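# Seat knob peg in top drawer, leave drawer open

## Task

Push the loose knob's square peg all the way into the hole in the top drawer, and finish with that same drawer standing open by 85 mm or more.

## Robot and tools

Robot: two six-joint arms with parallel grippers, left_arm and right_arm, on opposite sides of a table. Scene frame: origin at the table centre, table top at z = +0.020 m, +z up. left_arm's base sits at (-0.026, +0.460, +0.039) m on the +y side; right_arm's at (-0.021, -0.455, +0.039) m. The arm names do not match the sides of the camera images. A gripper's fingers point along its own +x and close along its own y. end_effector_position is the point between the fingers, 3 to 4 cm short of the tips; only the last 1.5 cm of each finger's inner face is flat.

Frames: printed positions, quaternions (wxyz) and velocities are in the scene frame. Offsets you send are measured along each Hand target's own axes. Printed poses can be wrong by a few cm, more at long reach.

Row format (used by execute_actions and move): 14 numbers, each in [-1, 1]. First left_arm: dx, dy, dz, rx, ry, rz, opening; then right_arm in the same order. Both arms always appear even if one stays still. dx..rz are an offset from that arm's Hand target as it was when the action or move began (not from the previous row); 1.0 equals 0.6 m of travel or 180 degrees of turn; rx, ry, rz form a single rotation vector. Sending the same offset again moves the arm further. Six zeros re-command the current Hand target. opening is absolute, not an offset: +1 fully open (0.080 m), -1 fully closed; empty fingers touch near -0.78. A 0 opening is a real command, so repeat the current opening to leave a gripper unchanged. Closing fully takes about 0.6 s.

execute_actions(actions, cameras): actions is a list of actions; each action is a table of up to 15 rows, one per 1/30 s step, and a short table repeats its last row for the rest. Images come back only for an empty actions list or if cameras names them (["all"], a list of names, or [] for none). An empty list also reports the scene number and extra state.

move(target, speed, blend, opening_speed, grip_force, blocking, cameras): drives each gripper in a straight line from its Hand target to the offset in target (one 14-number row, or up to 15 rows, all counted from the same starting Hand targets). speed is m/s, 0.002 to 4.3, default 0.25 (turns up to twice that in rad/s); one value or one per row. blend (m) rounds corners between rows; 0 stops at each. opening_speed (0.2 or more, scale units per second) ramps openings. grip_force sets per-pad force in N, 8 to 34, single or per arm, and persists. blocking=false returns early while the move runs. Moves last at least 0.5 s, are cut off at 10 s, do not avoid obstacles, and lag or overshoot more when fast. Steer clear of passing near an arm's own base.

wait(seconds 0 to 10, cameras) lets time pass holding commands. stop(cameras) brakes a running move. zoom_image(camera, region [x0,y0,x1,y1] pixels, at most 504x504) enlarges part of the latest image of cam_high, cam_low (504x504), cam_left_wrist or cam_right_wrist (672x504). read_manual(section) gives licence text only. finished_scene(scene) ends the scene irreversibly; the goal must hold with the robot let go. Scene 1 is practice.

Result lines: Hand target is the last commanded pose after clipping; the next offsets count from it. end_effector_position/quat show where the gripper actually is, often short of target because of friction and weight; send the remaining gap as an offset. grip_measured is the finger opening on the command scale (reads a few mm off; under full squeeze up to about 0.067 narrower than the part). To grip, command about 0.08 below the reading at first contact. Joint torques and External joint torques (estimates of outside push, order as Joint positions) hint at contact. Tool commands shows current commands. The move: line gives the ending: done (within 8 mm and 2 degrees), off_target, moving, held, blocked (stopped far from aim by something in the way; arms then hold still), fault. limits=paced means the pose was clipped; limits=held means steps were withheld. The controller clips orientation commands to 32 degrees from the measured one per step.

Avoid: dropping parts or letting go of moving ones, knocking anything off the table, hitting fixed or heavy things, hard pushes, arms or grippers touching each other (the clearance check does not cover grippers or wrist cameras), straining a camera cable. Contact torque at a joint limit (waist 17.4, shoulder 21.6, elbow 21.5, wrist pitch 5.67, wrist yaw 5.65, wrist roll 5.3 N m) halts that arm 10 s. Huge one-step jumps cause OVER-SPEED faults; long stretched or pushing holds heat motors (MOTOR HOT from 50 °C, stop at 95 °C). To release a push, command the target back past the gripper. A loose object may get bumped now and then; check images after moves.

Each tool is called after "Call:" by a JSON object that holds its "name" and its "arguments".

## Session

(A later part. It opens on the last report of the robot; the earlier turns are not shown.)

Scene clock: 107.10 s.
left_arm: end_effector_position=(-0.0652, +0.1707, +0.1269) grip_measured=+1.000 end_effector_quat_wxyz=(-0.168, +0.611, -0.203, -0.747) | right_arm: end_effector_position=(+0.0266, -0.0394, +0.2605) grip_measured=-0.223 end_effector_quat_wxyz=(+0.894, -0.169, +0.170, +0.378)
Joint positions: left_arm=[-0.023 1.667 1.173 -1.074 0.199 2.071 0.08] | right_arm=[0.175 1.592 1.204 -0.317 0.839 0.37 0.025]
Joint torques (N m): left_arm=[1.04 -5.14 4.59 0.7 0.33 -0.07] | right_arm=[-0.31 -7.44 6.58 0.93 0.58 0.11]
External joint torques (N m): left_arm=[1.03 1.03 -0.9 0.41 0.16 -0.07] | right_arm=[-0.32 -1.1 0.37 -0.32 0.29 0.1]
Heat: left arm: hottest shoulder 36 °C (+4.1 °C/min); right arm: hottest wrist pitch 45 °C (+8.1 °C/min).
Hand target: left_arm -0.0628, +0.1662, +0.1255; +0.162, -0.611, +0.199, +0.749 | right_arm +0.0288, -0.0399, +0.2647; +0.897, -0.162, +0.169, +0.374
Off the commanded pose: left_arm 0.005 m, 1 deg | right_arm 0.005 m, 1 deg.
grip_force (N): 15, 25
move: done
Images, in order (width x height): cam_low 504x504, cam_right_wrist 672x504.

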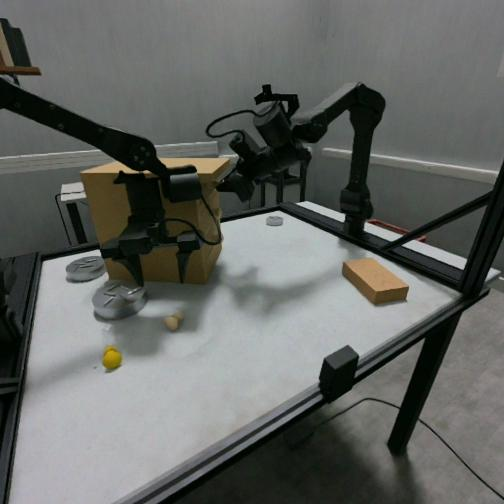

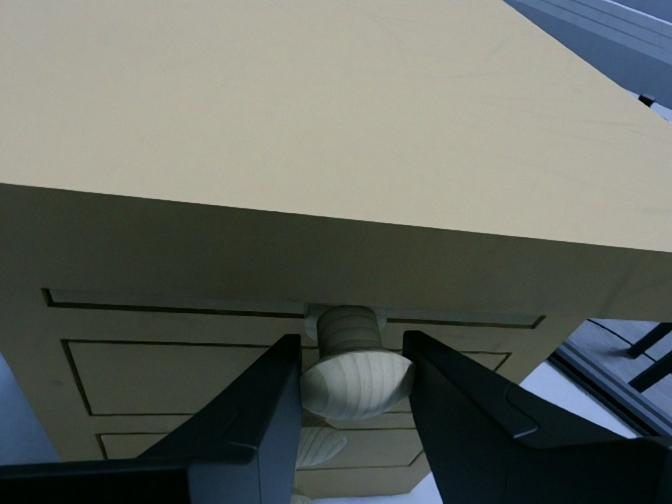

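Call:
{"name": "move", "arguments": {"target": [0,0,0,0,0,0,1.0,-0.0020,0.0000,-0.0010,-0.0101,-0.0003,-0.0047,-0.25], "speed": 0.03, "cameras": ["cam_low","cam_right_wrist"]}}

Call:
{"name": "zoom_image", "arguments": {"camera": "cam_right_wrist", "region": [290, 280, 400, 362]}}

Call:
{"name": "zoom_image", "arguments": {"camera": "cam_right_wrist", "region": [20, 260, 130, 342]}}

Call:
{"name": "zoom_image", "arguments": {"camera": "cam_right_wrist", "region": [470, 290, 580, 372]}}

Call:
{"name": "zoom_image", "arguments": {"camera": "cam_low", "region": [203, 178, 223, 194]}}

Scene clock: 110.77 s.
left_arm: end_effector_position=(-0.0652, +0.1707, +0.1269) grip_measured=+1.000 end_effector_quat_wxyz=(-0.168, +0.611, -0.203, -0.747) | right_arm: end_effector_position=(+0.0285, -0.0421, +0.2606) grip_measured=-0.223 end_effector_quat_wxyz=(+0.896, -0.181, +0.164, +0.370)
Joint positions: left_arm=[-0.023 1.667 1.173 -1.074 0.199 2.071 0.08] | right_arm=[0.177 1.592 1.204 -0.329 0.861 0.358 0.025]
Joint torques (N m): left_arm=[1.04 -5.14 4.58 0.7 0.34 -0.07] | right_arm=[0.39 -6.82 7.21 0.86 0.51 -0.1]
External joint torques (N m): left_arm=[1.07 1.03 -0.86 0.43 0.17 -0.07] | right_arm=[0.41 -0.48 0.98 -0.39 0.21 -0.12]
Heat: left arm: hottest shoulder 36 °C (+4.0 °C/min); right arm: hottest wrist pitch 44 °C (+6.0 °C/min).
Hand target: left_arm -0.0628, +0.1662, +0.1255; +0.162, -0.611, +0.199, +0.749 | right_arm +0.0279, -0.0409, +0.2647; +0.897, -0.178, +0.161, +0.370
Off the commanded pose: left_arm 0.005 m, 1 deg | right_arm 0.004 m, 0 deg.
grip_force (N): 15, 25
move: done
Images, in order (width x height): cam_low 504x504, cam_right_wrist 672x504.

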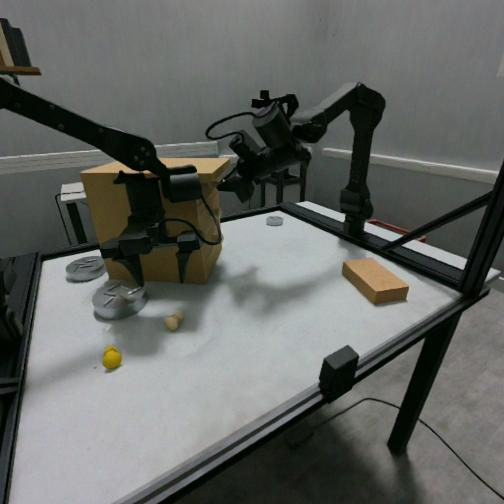

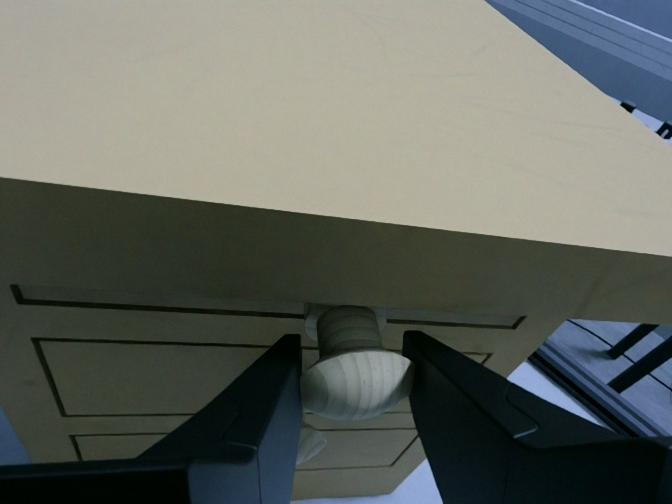

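Scaled by 4.582 from the camera's 672x504 image, which has a finer 960x720 frame.

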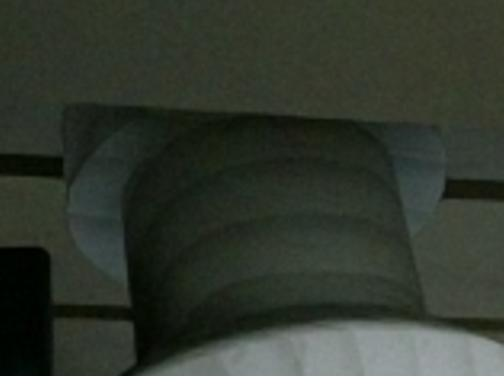

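Scaled by 4.582 from the camera's 672x504 image, which has a finer 960x720 frame.

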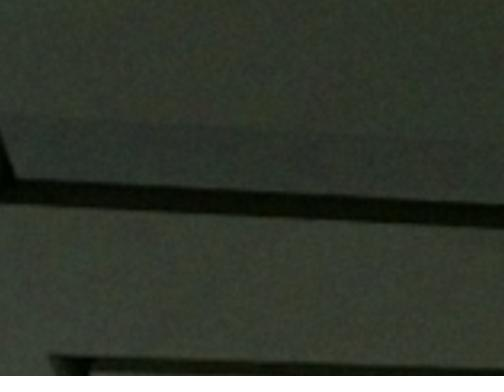

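Scaled by 4.582 from the camera's 672x504 image, which has a finer 960x720 frame.

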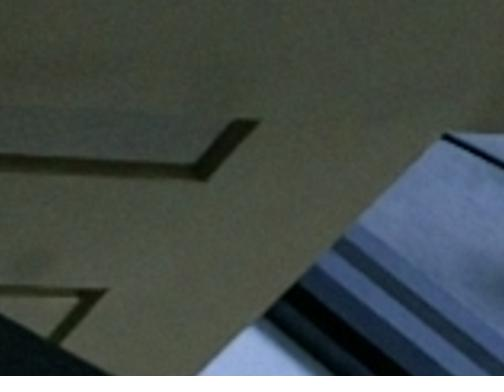

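Scaled by 25.200 from the camera's 504x504 image, which has a finer 720x720 frame.

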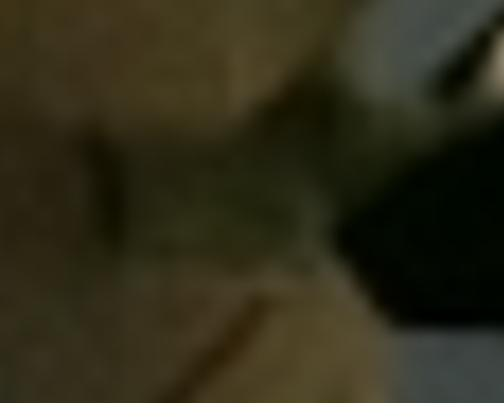

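Call:
{"name": "zoom_image", "arguments": {"camera": "cam_right_wrist", "region": [0, 260, 110, 342]}}

Call:
{"name": "zoom_image", "arguments": {"camera": "cam_right_wrist", "region": [0, 140, 110, 222]}}

Call:
{"name": "zoom_image", "arguments": {"camera": "cam_right_wrist", "region": [560, 210, 670, 292]}}

Scaled by 4.582 from the camera's 672x504 image, which has a finer 960x720 frame.

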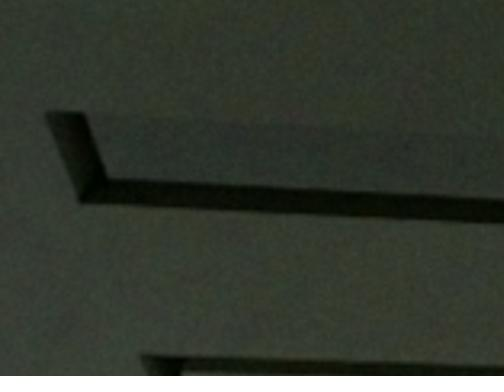

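Scaled by 4.582 from the camera's 672x504 image, which has a finer 960x720 frame.

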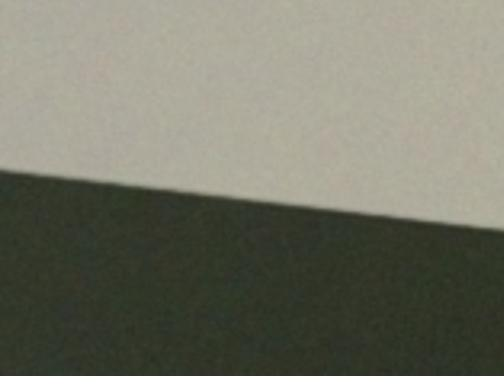

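Scaled by 4.582 from the camera's 672x504 image, which has a finer 960x720 frame.

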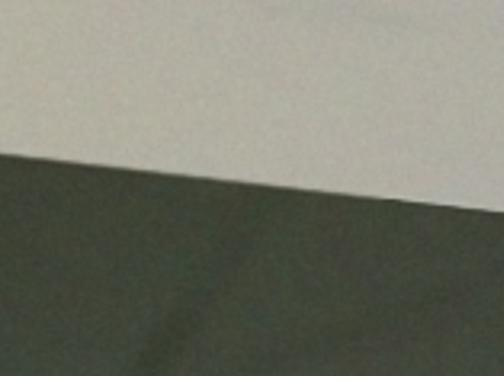

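Call:
{"name": "move", "arguments": {"target": [0,0,0,0,0,0,1.0,-0.0036,0.0071,0.0028,-0.0033,-0.0014,0.0068,-0.25], "speed": 0.04, "cameras": ["cam_low","cam_right_wrist"]}}

Call:
{"name": "zoom_image", "arguments": {"camera": "cam_right_wrist", "region": [290, 280, 400, 362]}}

Call:
{"name": "zoom_image", "arguments": {"camera": "cam_right_wrist", "region": [20, 260, 130, 342]}}

Call:
{"name": "zoom_image", "arguments": {"camera": "cam_right_wrist", "region": [470, 290, 580, 372]}}

Call:
{"name": "zoom_image", "arguments": {"camera": "cam_low", "region": [203, 178, 223, 194]}}

Call:
{"name": "zoom_image", "arguments": {"camera": "cam_right_wrist", "region": [0, 140, 110, 222]}}

Call:
{"name": "zoom_image", "arguments": {"camera": "cam_right_wrist", "region": [560, 210, 670, 292]}}

Scene clock: 114.40 s.
left_arm: end_effector_position=(-0.0652, +0.1707, +0.1269) grip_measured=+1.000 end_effector_quat_wxyz=(-0.168, +0.611, -0.203, -0.747) | right_arm: end_effector_position=(+0.0251, -0.0410, +0.2605) grip_measured=-0.223 end_effector_quat_wxyz=(+0.892, -0.187, +0.162, +0.377)
Joint positions: left_arm=[-0.023 1.667 1.173 -1.074 0.199 2.071 0.08] | right_arm=[0.183 1.592 1.204 -0.325 0.854 0.341 0.025]
Joint torques (N m): left_arm=[1.05 -5.13 4.58 0.7 0.33 -0.08] | right_arm=[0.27 -7.07 7.38 1.24 0.27 -0.12]
External joint torques (N m): left_arm=[1.04 1.03 -0.89 0.41 0.17 -0.07] | right_arm=[0.26 -0.67 1.14 -0.01 -0.03 -0.13]
Heat: left arm: hottest shoulder 36 °C (+3.0 °C/min); right arm: hottest wrist pitch 43 °C (+5.1 °C/min).
Hand target: left_arm -0.0628, +0.1662, +0.1255; +0.162, -0.611, +0.199, +0.749 | right_arm +0.0236, -0.0386, +0.2662; +0.893, -0.180, +0.159, +0.381
Off the commanded pose: left_arm 0.005 m, 1 deg | right_arm 0.006 m, 1 deg.
grip_force (N): 15, 25
move: done
Images, in order (width x height): cam_low 504x504, cam_right_wrist 672x504.

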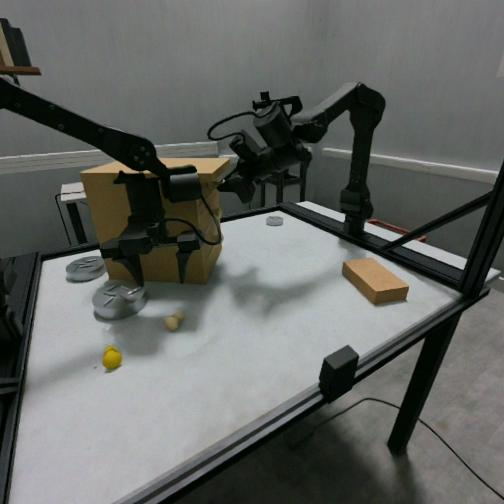

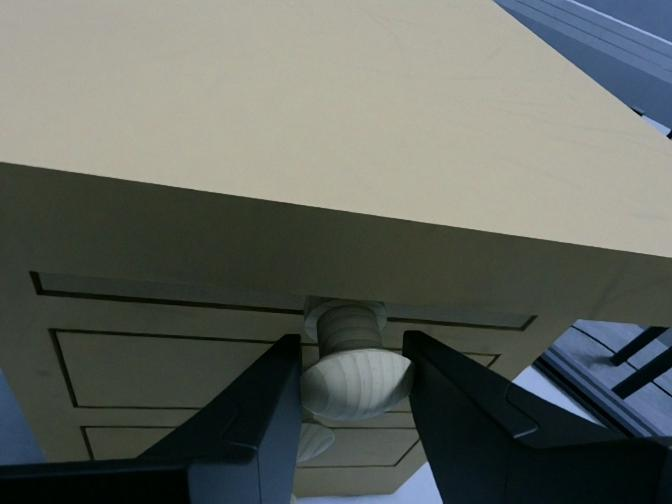

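Scaled by 4.582 from the camera's 672x504 image, which has a finer 960x720 frame.

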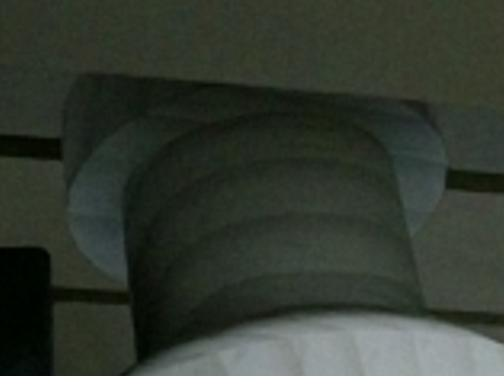

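Scaled by 4.582 from the camera's 672x504 image, which has a finer 960x720 frame.

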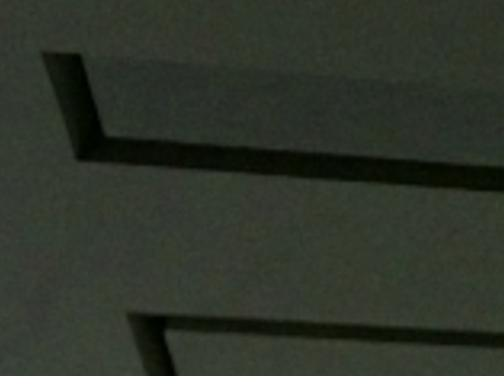

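Scaled by 4.582 from the camera's 672x504 image, which has a finer 960x720 frame.

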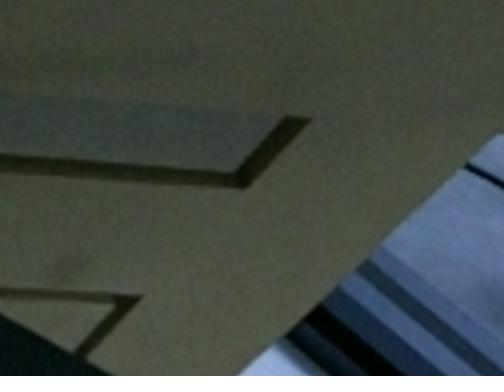

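Scaled by 25.200 from the camera's 504x504 image, which has a finer 720x720 frame.

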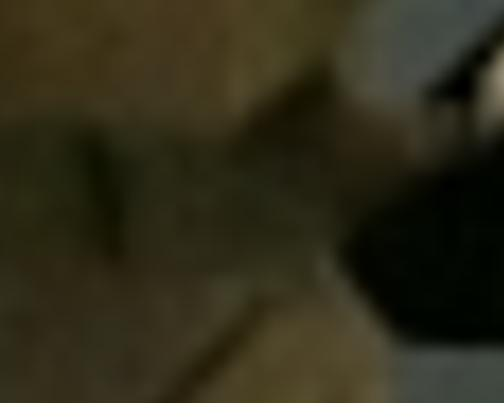

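Scaled by 4.582 from the camera's 672x504 image, which has a finer 960x720 frame.

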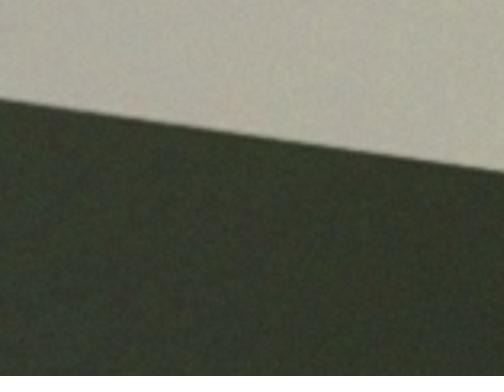

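Scaled by 4.582 from the camera's 672x504 image, which has a finer 960x720 frame.

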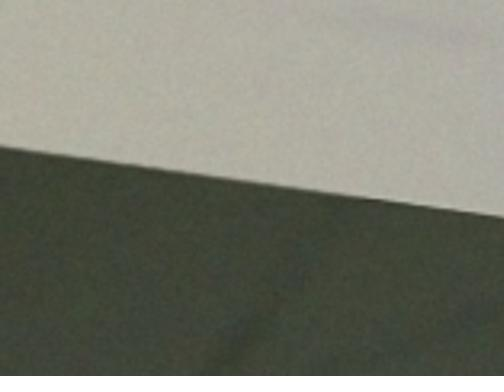

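Call:
{"name": "move", "arguments": {"target": [0,0,0,0,0,0,1.0,-0.0019,0.0017,0.0036,0.0018,-0.0002,0.0027,-0.25], "speed": 0.04, "cameras": ["cam_low","cam_right_wrist"]}}

Call:
{"name": "zoom_image", "arguments": {"camera": "cam_right_wrist", "region": [290, 280, 400, 362]}}

Call:
{"name": "zoom_image", "arguments": {"camera": "cam_right_wrist", "region": [20, 260, 130, 342]}}

Call:
{"name": "zoom_image", "arguments": {"camera": "cam_right_wrist", "region": [470, 290, 580, 372]}}

Call:
{"name": "zoom_image", "arguments": {"camera": "cam_low", "region": [203, 178, 223, 194]}}

Call:
{"name": "zoom_image", "arguments": {"camera": "cam_right_wrist", "region": [0, 140, 110, 222]}}

Call:
{"name": "zoom_image", "arguments": {"camera": "cam_right_wrist", "region": [560, 210, 670, 292]}}

Scene clock: 116.13 s.
left_arm: end_effector_position=(-0.0652, +0.1707, +0.1269) grip_measured=+1.000 end_effector_quat_wxyz=(-0.168, +0.611, -0.203, -0.747) | right_arm: end_effector_position=(+0.0240, -0.0397, +0.2618) grip_measured=-0.223 end_effector_quat_wxyz=(+0.891, -0.185, +0.163, +0.381)
Joint positions: left_arm=[-0.023 1.667 1.173 -1.074 0.199 2.071 0.08] | right_arm=[0.183 1.592 1.209 -0.325 0.847 0.341 0.025]
Joint torques (N m): left_arm=[1.05 -5.12 4.58 0.71 0.33 -0.07] | right_arm=[0.22 -7.4 7.58 1 0.22 -0.06]
External joint torques (N m): left_arm=[1.05 1.07 -0.92 0.41 0.16 -0.07] | right_arm=[0.23 -0.96 1.29 -0.26 -0.08 -0.08]
Heat: left arm: hottest shoulder 36 °C (+3.0 °C/min); right arm: hottest wrist pitch 43 °C (+5.1 °C/min).
Hand target: left_arm -0.0628, +0.1662, +0.1255; +0.162, -0.611, +0.199, +0.749 | right_arm +0.0225, -0.0377, +0.2684; +0.892, -0.177, +0.161, +0.384
Off the commanded pose: left_arm 0.005 m, 1 deg | right_arm 0.007 m, 1 deg.
grip_force (N): 15, 25
move: done
Images, in order (width x height): cam_low 504x504, cam_right_wrist 672x504.

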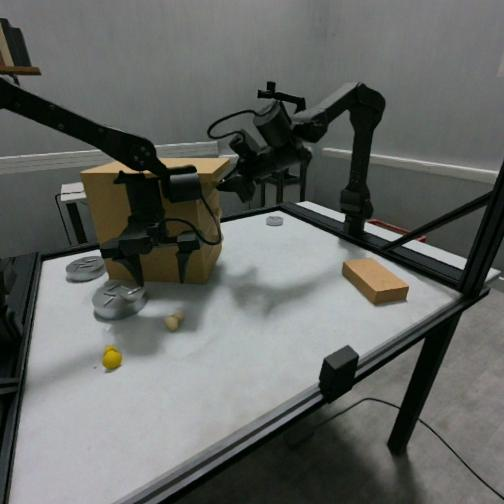

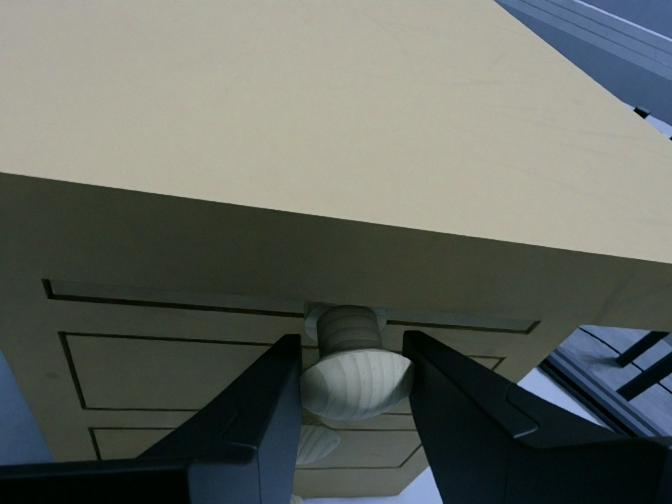

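Scaled by 4.582 from the camera's 672x504 image, which has a finer 960x720 frame.

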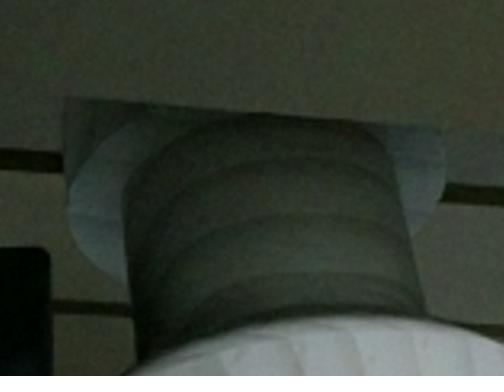

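Scaled by 4.582 from the camera's 672x504 image, which has a finer 960x720 frame.

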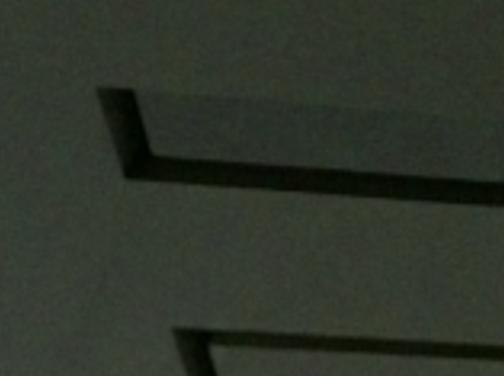

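Scaled by 4.582 from the camera's 672x504 image, which has a finer 960x720 frame.

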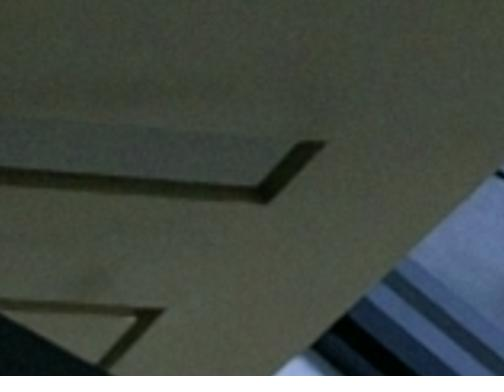

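Scaled by 25.200 from the camera's 504x504 image, which has a finer 720x720 frame.

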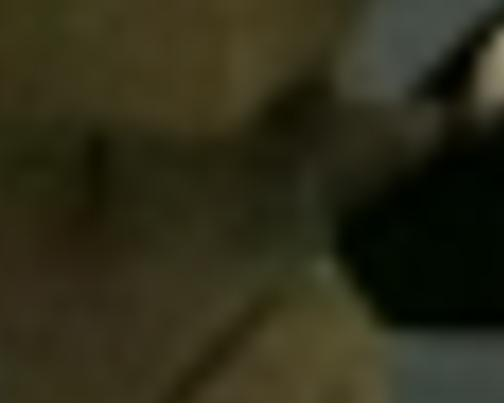

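Scaled by 4.582 from the camera's 672x504 image, which has a finer 960x720 frame.

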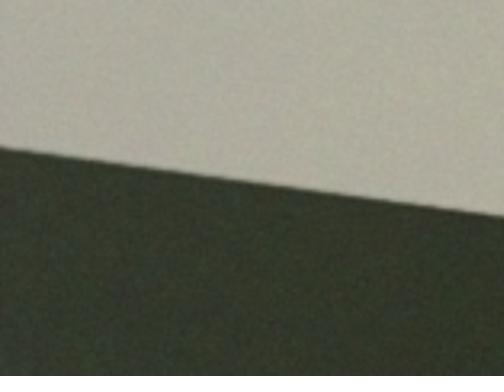

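Scaled by 4.582 from the camera's 672x504 image, which has a finer 960x720 frame.

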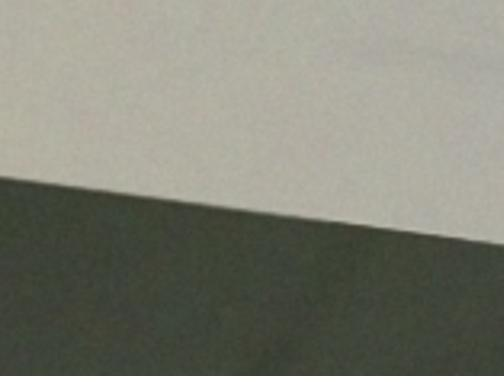

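Call:
{"name": "move", "arguments": {"target": [0,0,0,0,0,0,1.0,0.0073,0.0000,0.0041,0.0015,0.0,0.0007,-0.25], "speed": 0.03, "cameras": ["cam_low","cam_right_wrist"]}}

Call:
{"name": "zoom_image", "arguments": {"camera": "cam_right_wrist", "region": [290, 280, 400, 362]}}

Call:
{"name": "zoom_image", "arguments": {"camera": "cam_right_wrist", "region": [20, 260, 130, 342]}}

Call:
{"name": "zoom_image", "arguments": {"camera": "cam_right_wrist", "region": [470, 290, 580, 372]}}

Call:
{"name": "zoom_image", "arguments": {"camera": "cam_low", "region": [203, 178, 223, 194]}}

Scene clock: 118.00 s.
left_arm: end_effector_position=(-0.0652, +0.1707, +0.1269) grip_measured=+1.000 end_effector_quat_wxyz=(-0.168, +0.611, -0.203, -0.747) | right_arm: end_effector_position=(+0.0243, -0.0381, +0.2635) grip_measured=-0.223 end_effector_quat_wxyz=(+0.890, -0.183, +0.163, +0.384)
Joint positions: left_arm=[-0.023 1.667 1.173 -1.074 0.199 2.071 0.08] | right_arm=[0.18 1.592 1.215 -0.323 0.838 0.336 0.025]
Joint torques (N m): left_arm=[1.04 -5.12 4.58 0.71 0.33 -0.08] | right_arm=[-0.38 -6.15 7.92 1.44 0.2 -0.07]
External joint torques (N m): left_arm=[1.05 1.14 -0.96 0.41 0.16 -0.07] | right_arm=[-0.38 0.32 1.63 0.17 -0.1 -0.08]
Heat: left arm: hottest shoulder 36 °C (+3.0 °C/min); right arm: hottest wrist pitch 42 °C (+4.0 °C/min).
Hand target: left_arm -0.0628, +0.1662, +0.1255; +0.162, -0.611, +0.199, +0.749 | right_arm +0.0256, -0.0339, +0.2687; +0.892, -0.174, +0.162, +0.385
Off the commanded pose: left_arm 0.005 m, 1 deg | right_arm 0.007 m, 1 deg.
grip_force (N): 15, 25
move: done
Images, in order (width x height): cam_low 504x504, cam_right_wrist 672x504.

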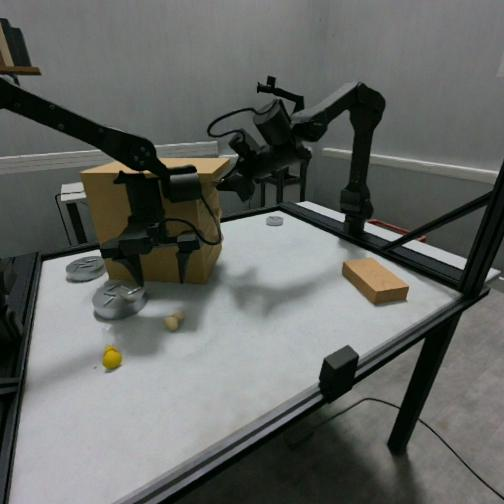

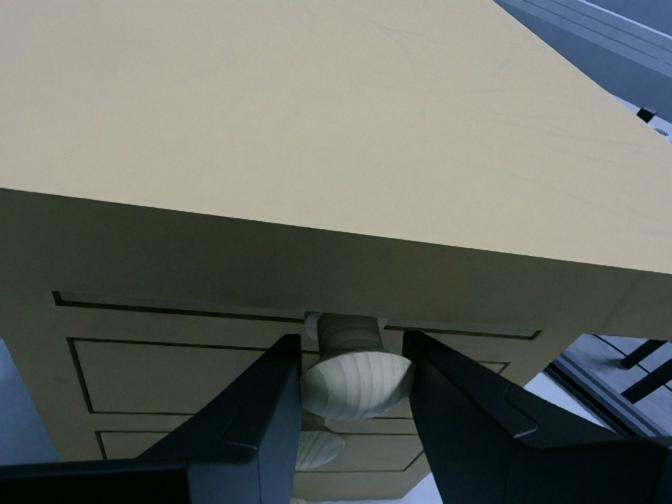

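Scaled by 4.582 from the camera's 672x504 image, which has a finer 960x720 frame.

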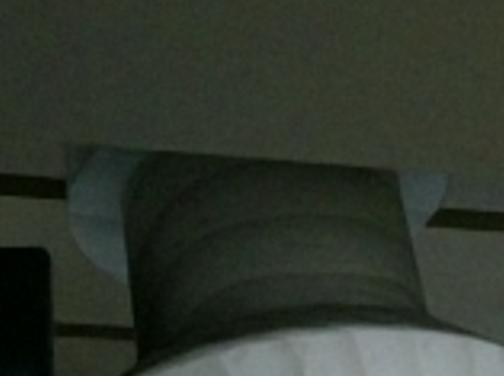

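Scaled by 4.582 from the camera's 672x504 image, which has a finer 960x720 frame.

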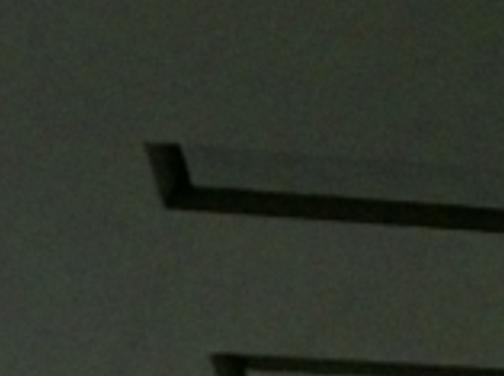

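Scaled by 4.582 from the camera's 672x504 image, which has a finer 960x720 frame.

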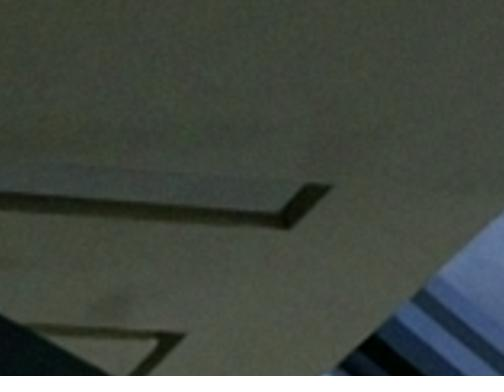

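Scaled by 25.200 from the camera's 504x504 image, which has a finer 720x720 frame.

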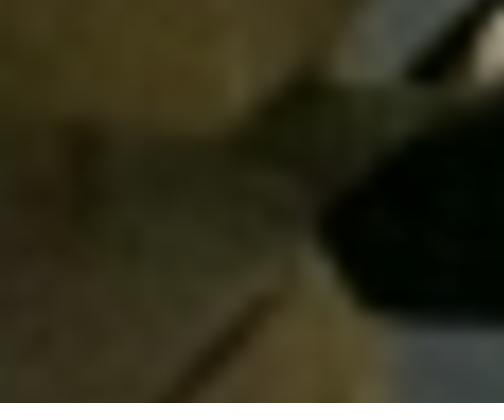

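Call:
{"name": "move", "arguments": {"target": [0,0,0,0,0,0,1.0,0.0006,-0.0044,-0.0036,0.0025,0.0004,-0.0013,-0.25], "speed": 0.04, "cameras": ["cam_low","cam_right_wrist"]}}

Call:
{"name": "zoom_image", "arguments": {"camera": "cam_right_wrist", "region": [290, 280, 400, 362]}}

Call:
{"name": "zoom_image", "arguments": {"camera": "cam_right_wrist", "region": [20, 260, 130, 342]}}

Call:
{"name": "zoom_image", "arguments": {"camera": "cam_right_wrist", "region": [470, 290, 580, 372]}}

Call:
{"name": "zoom_image", "arguments": {"camera": "cam_right_wrist", "region": [0, 140, 110, 222]}}

Call:
{"name": "zoom_image", "arguments": {"camera": "cam_right_wrist", "region": [560, 220, 670, 302]}}

Scene clock: 120.00 s.
left_arm: end_effector_position=(-0.0652, +0.1707, +0.1269) grip_measured=+1.000 end_effector_quat_wxyz=(-0.168, +0.611, -0.203, -0.747) | right_arm: end_effector_position=(+0.0249, -0.0380, +0.2637) grip_measured=-0.223 end_effector_quat_wxyz=(+0.891, -0.182, +0.163, +0.383)
Joint positions: left_arm=[-0.023 1.667 1.173 -1.074 0.199 2.071 0.08] | right_arm=[0.178 1.592 1.215 -0.321 0.838 0.336 0.025]
Joint torques (N m): left_arm=[1.04 -5.13 4.57 0.71 0.34 -0.08] | right_arm=[-0.54 -6.97 6.84 1.65 0.2 0.11]
External joint torques (N m): left_arm=[1.06 1.07 -0.93 0.41 0.16 -0.07] | right_arm=[-0.58 -0.55 0.58 0.38 -0.09 0.1]
Heat: left arm: hottest shoulder 36 °C (+3.0 °C/min); right arm: hottest wrist pitch 42 °C (+3.0 °C/min).
Hand target: left_arm -0.0628, +0.1662, +0.1255; +0.162, -0.611, +0.199, +0.749 | right_arm +0.0275, -0.0363, +0.2671; +0.893, -0.171, +0.163, +0.382
Off the commanded pose: left_arm 0.005 m, 1 deg | right_arm 0.005 m, 1 deg.
grip_force (N): 15, 25
move: done
Images, in order (width x height): cam_low 504x504, cam_right_wrist 672x504.

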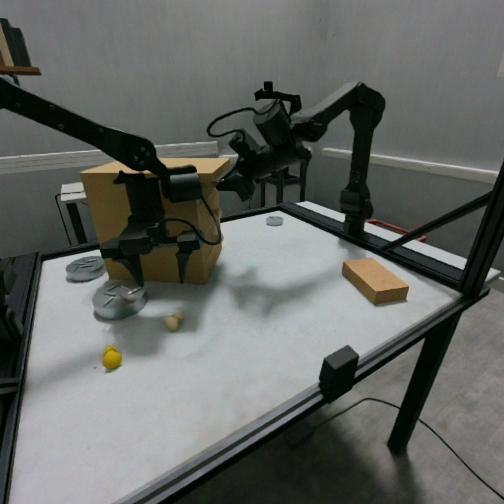

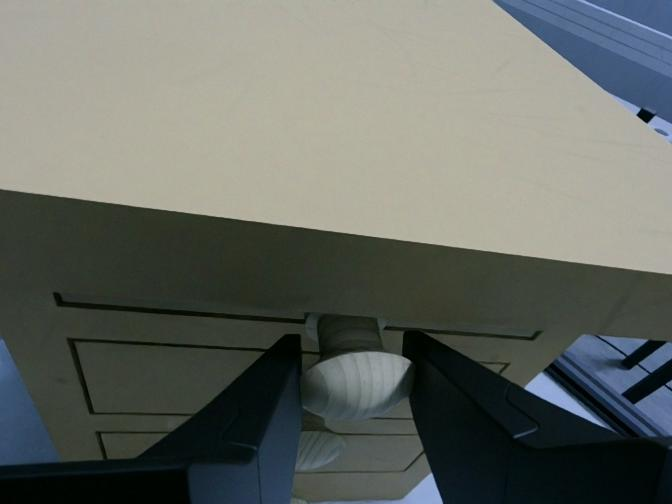

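Scaled by 4.582 from the camera's 672x504 image, which has a finer 960x720 frame.

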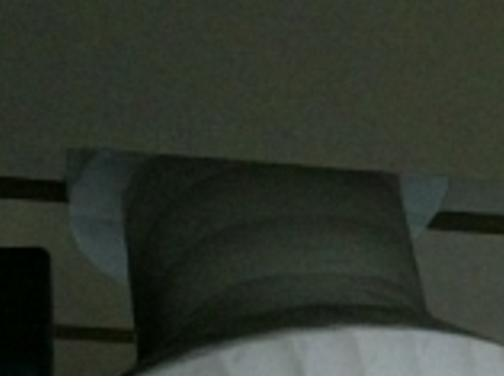

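Scaled by 4.582 from the camera's 672x504 image, which has a finer 960x720 frame.

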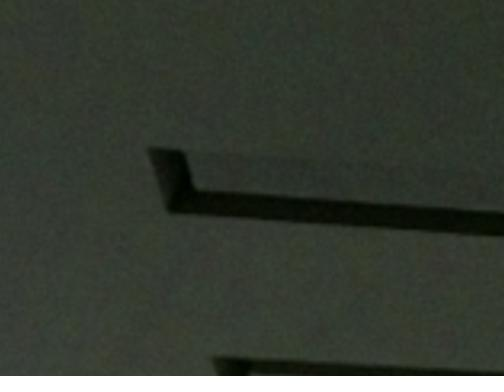

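Scaled by 4.582 from the camera's 672x504 image, which has a finer 960x720 frame.

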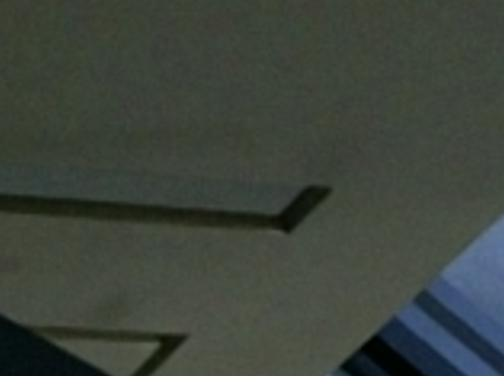

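Scaled by 4.582 from the camera's 672x504 image, which has a finer 960x720 frame.

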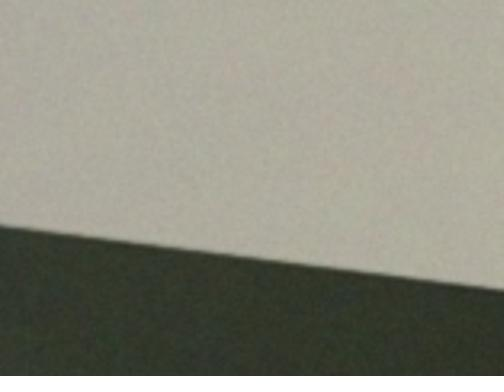

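Scaled by 4.582 from the camera's 672x504 image, which has a finer 960x720 frame.

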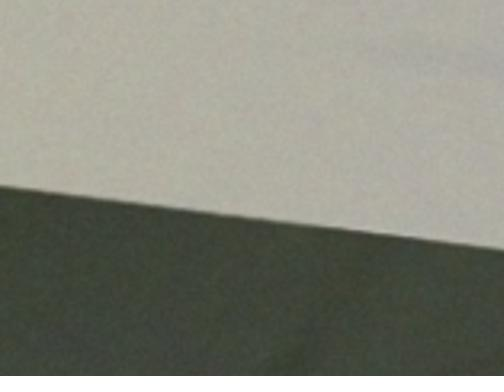

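Call:
{"name": "move", "arguments": {"target": [[0,0,0,0,0,0,1.0,-0.0085,-0.0035,-0.0052,0,0,0,-0.25],[0,0,0,0,0,0,1.0,-0.0036,-0.0022,-0.0032,0,0,0,-0.25]], "speed": 0.04, "cameras": ["cam_right_wrist"]}}

Call:
{"name": "zoom_image", "arguments": {"camera": "cam_right_wrist", "region": [290, 280, 400, 362]}}

Call:
{"name": "zoom_image", "arguments": {"camera": "cam_right_wrist", "region": [20, 260, 130, 342]}}

Call:
{"name": "zoom_image", "arguments": {"camera": "cam_right_wrist", "region": [470, 290, 580, 372]}}

Call:
{"name": "zoom_image", "arguments": {"camera": "cam_right_wrist", "region": [0, 140, 110, 222]}}

Call:
{"name": "zoom_image", "arguments": {"camera": "cam_right_wrist", "region": [560, 220, 670, 302]}}

Scene clock: 121.67 s.
left_arm: end_effector_position=(-0.0652, +0.1707, +0.1269) grip_measured=+1.000 end_effector_quat_wxyz=(-0.168, +0.611, -0.203, -0.747) | right_arm: end_effector_position=(+0.0254, -0.0397, +0.2630) grip_measured=-0.223 end_effector_quat_wxyz=(+0.892, -0.177, +0.165, +0.383)
Joint positions: left_arm=[-0.023 1.667 1.173 -1.074 0.199 2.071 0.08] | right_arm=[0.178 1.586 1.205 -0.317 0.838 0.345 0.025]
Joint torques (N m): left_arm=[1.04 -5.13 4.57 0.71 0.34 -0.07] | right_arm=[-0.29 -7.4 6.53 1.29 0.31 -0.06]
External joint torques (N m): left_arm=[1.04 1.1 -0.95 0.41 0.16 -0.07] | right_arm=[-0.28 -1.07 0.29 0.03 0.01 -0.07]
Heat: left arm: hottest shoulder 36 °C (+2.0 °C/min); right arm: hottest wrist pitch 42 °C (+3.0 °C/min).
Hand target: left_arm -0.0628, +0.1662, +0.1255; +0.162, -0.611, +0.199, +0.749 | right_arm +0.0267, -0.0393, +0.2666; +0.893, -0.171, +0.163, +0.382
Off the commanded pose: left_arm 0.005 m, 1 deg | right_arm 0.004 m, 1 deg.
grip_force (N): 15, 25
move: done
Images, in order (width x height): cam_right_wrist 672x504.

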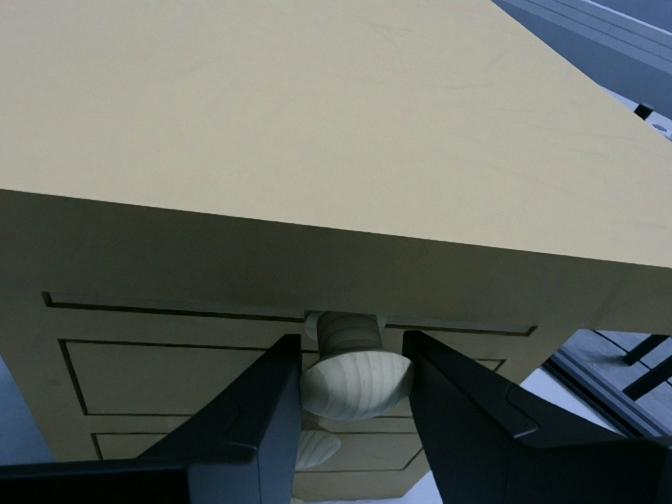

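Scaled by 4.582 from the camera's 672x504 image, which has a finer 960x720 frame.

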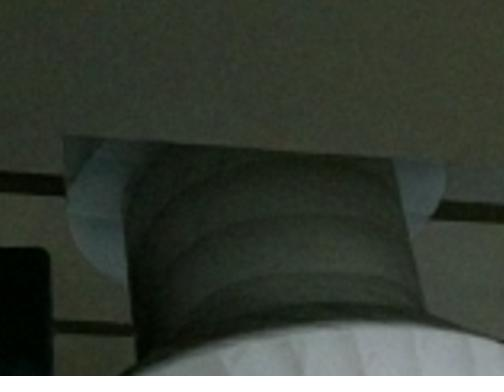

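Scaled by 4.582 from the camera's 672x504 image, which has a finer 960x720 frame.

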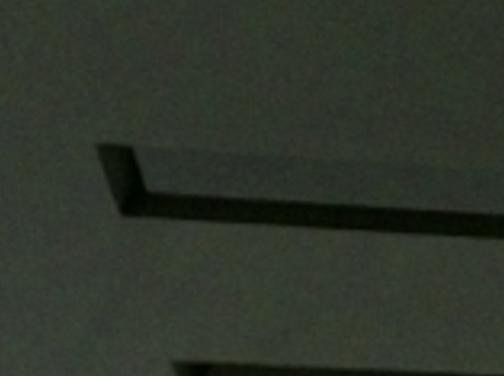

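Scaled by 4.582 from the camera's 672x504 image, which has a finer 960x720 frame.

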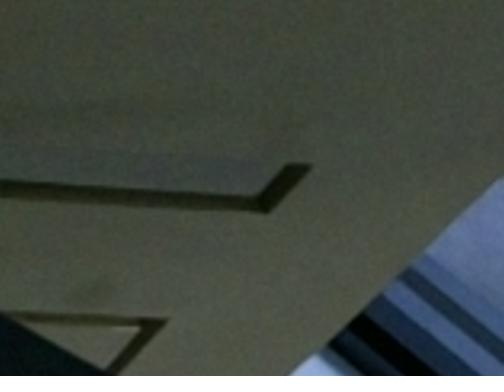

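Scaled by 4.582 from the camera's 672x504 image, which has a finer 960x720 frame.

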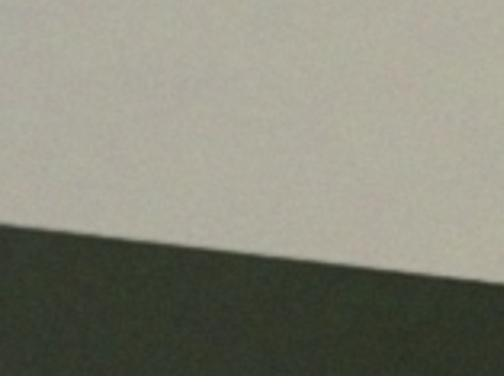

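Scaled by 4.582 from the camera's 672x504 image, which has a finer 960x720 frame.

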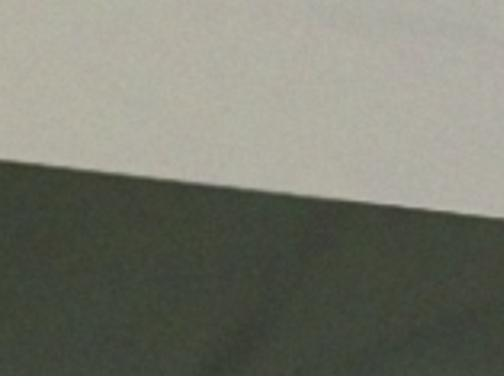

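Call:
{"name": "move", "arguments": {"target": [0,0,0,0,0,0,1.0,0.0075,0.0003,0.0037,-0.0015,0,-0.0007,-0.25], "speed": 0.03, "cameras": ["cam_right_wrist"]}}

Call:
{"name": "zoom_image", "arguments": {"camera": "cam_right_wrist", "region": [290, 280, 400, 362]}}

Call:
{"name": "zoom_image", "arguments": {"camera": "cam_right_wrist", "region": [20, 260, 130, 342]}}

Call:
{"name": "zoom_image", "arguments": {"camera": "cam_right_wrist", "region": [470, 290, 580, 372]}}

Call:
{"name": "zoom_image", "arguments": {"camera": "cam_right_wrist", "region": [0, 140, 110, 222]}}

Call:
{"name": "zoom_image", "arguments": {"camera": "cam_right_wrist", "region": [560, 220, 670, 302]}}

Scene clock: 123.40 s.
left_arm: end_effector_position=(-0.0652, +0.1707, +0.1269) grip_measured=+1.000 end_effector_quat_wxyz=(-0.168, +0.611, -0.203, -0.747) | right_arm: end_effector_position=(+0.0274, -0.0394, +0.2630) grip_measured=-0.223 end_effector_quat_wxyz=(+0.891, -0.181, +0.164, +0.382)
Joint positions: left_arm=[-0.023 1.667 1.173 -1.074 0.199 2.071 0.08] | right_arm=[0.172 1.586 1.205 -0.314 0.835 0.334 0.025]
Joint torques (N m): left_arm=[1.04 -5.14 4.57 0.71 0.33 -0.07] | right_arm=[-0.66 -5.97 7.86 1.64 0.17 -0.13]
External joint torques (N m): left_arm=[0.97 1.08 -0.88 0.44 0.17 -0.07] | right_arm=[-0.65 0.33 1.66 0.39 -0.12 -0.14]
Heat: left arm: hottest shoulder 36 °C (+2.0 °C/min); right arm: hottest wrist pitch 42 °C (+2.0 °C/min).
Hand target: left_arm -0.0628, +0.1662, +0.1255; +0.162, -0.611, +0.199, +0.749 | right_arm +0.0300, -0.0355, +0.2668; +0.893, -0.173, +0.162, +0.382
Off the commanded pose: left_arm 0.005 m, 1 deg | right_arm 0.006 m, 1 deg.
grip_force (N): 15, 25
move: done
Images, in order (width x height): cam_right_wrist 672x504.

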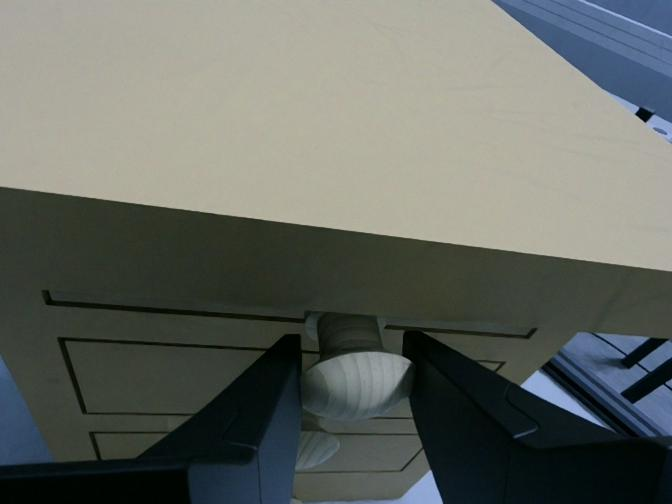

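Scaled by 4.582 from the camera's 672x504 image, which has a finer 960x720 frame.

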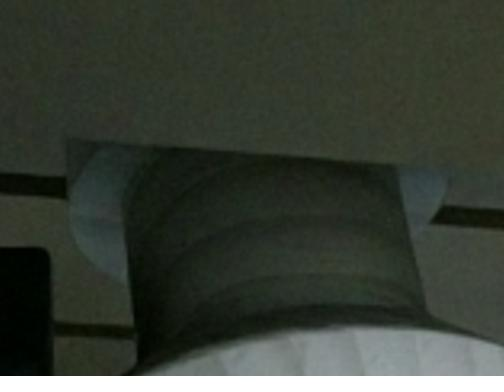

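Scaled by 4.582 from the camera's 672x504 image, which has a finer 960x720 frame.

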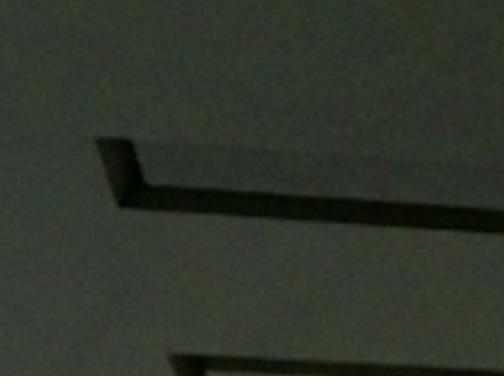

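Scaled by 4.582 from the camera's 672x504 image, which has a finer 960x720 frame.

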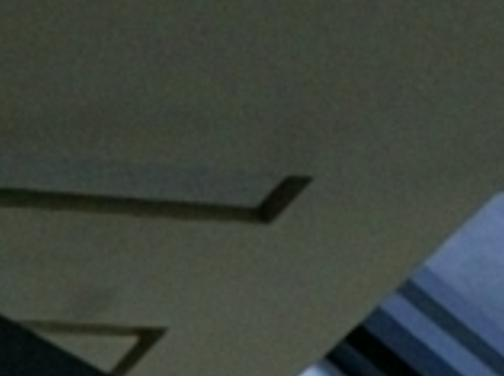

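Scaled by 4.582 from the camera's 672x504 image, which has a finer 960x720 frame.

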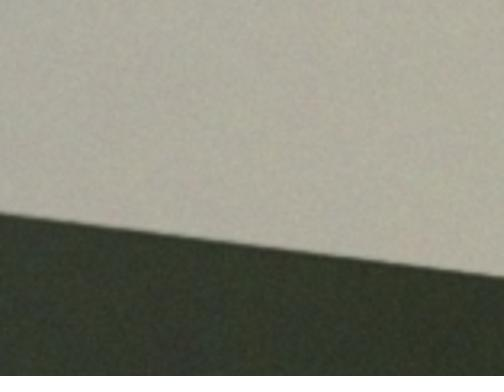

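Scaled by 4.582 from the camera's 672x504 image, which has a finer 960x720 frame.

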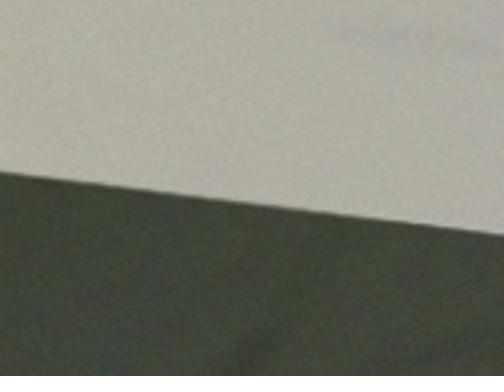

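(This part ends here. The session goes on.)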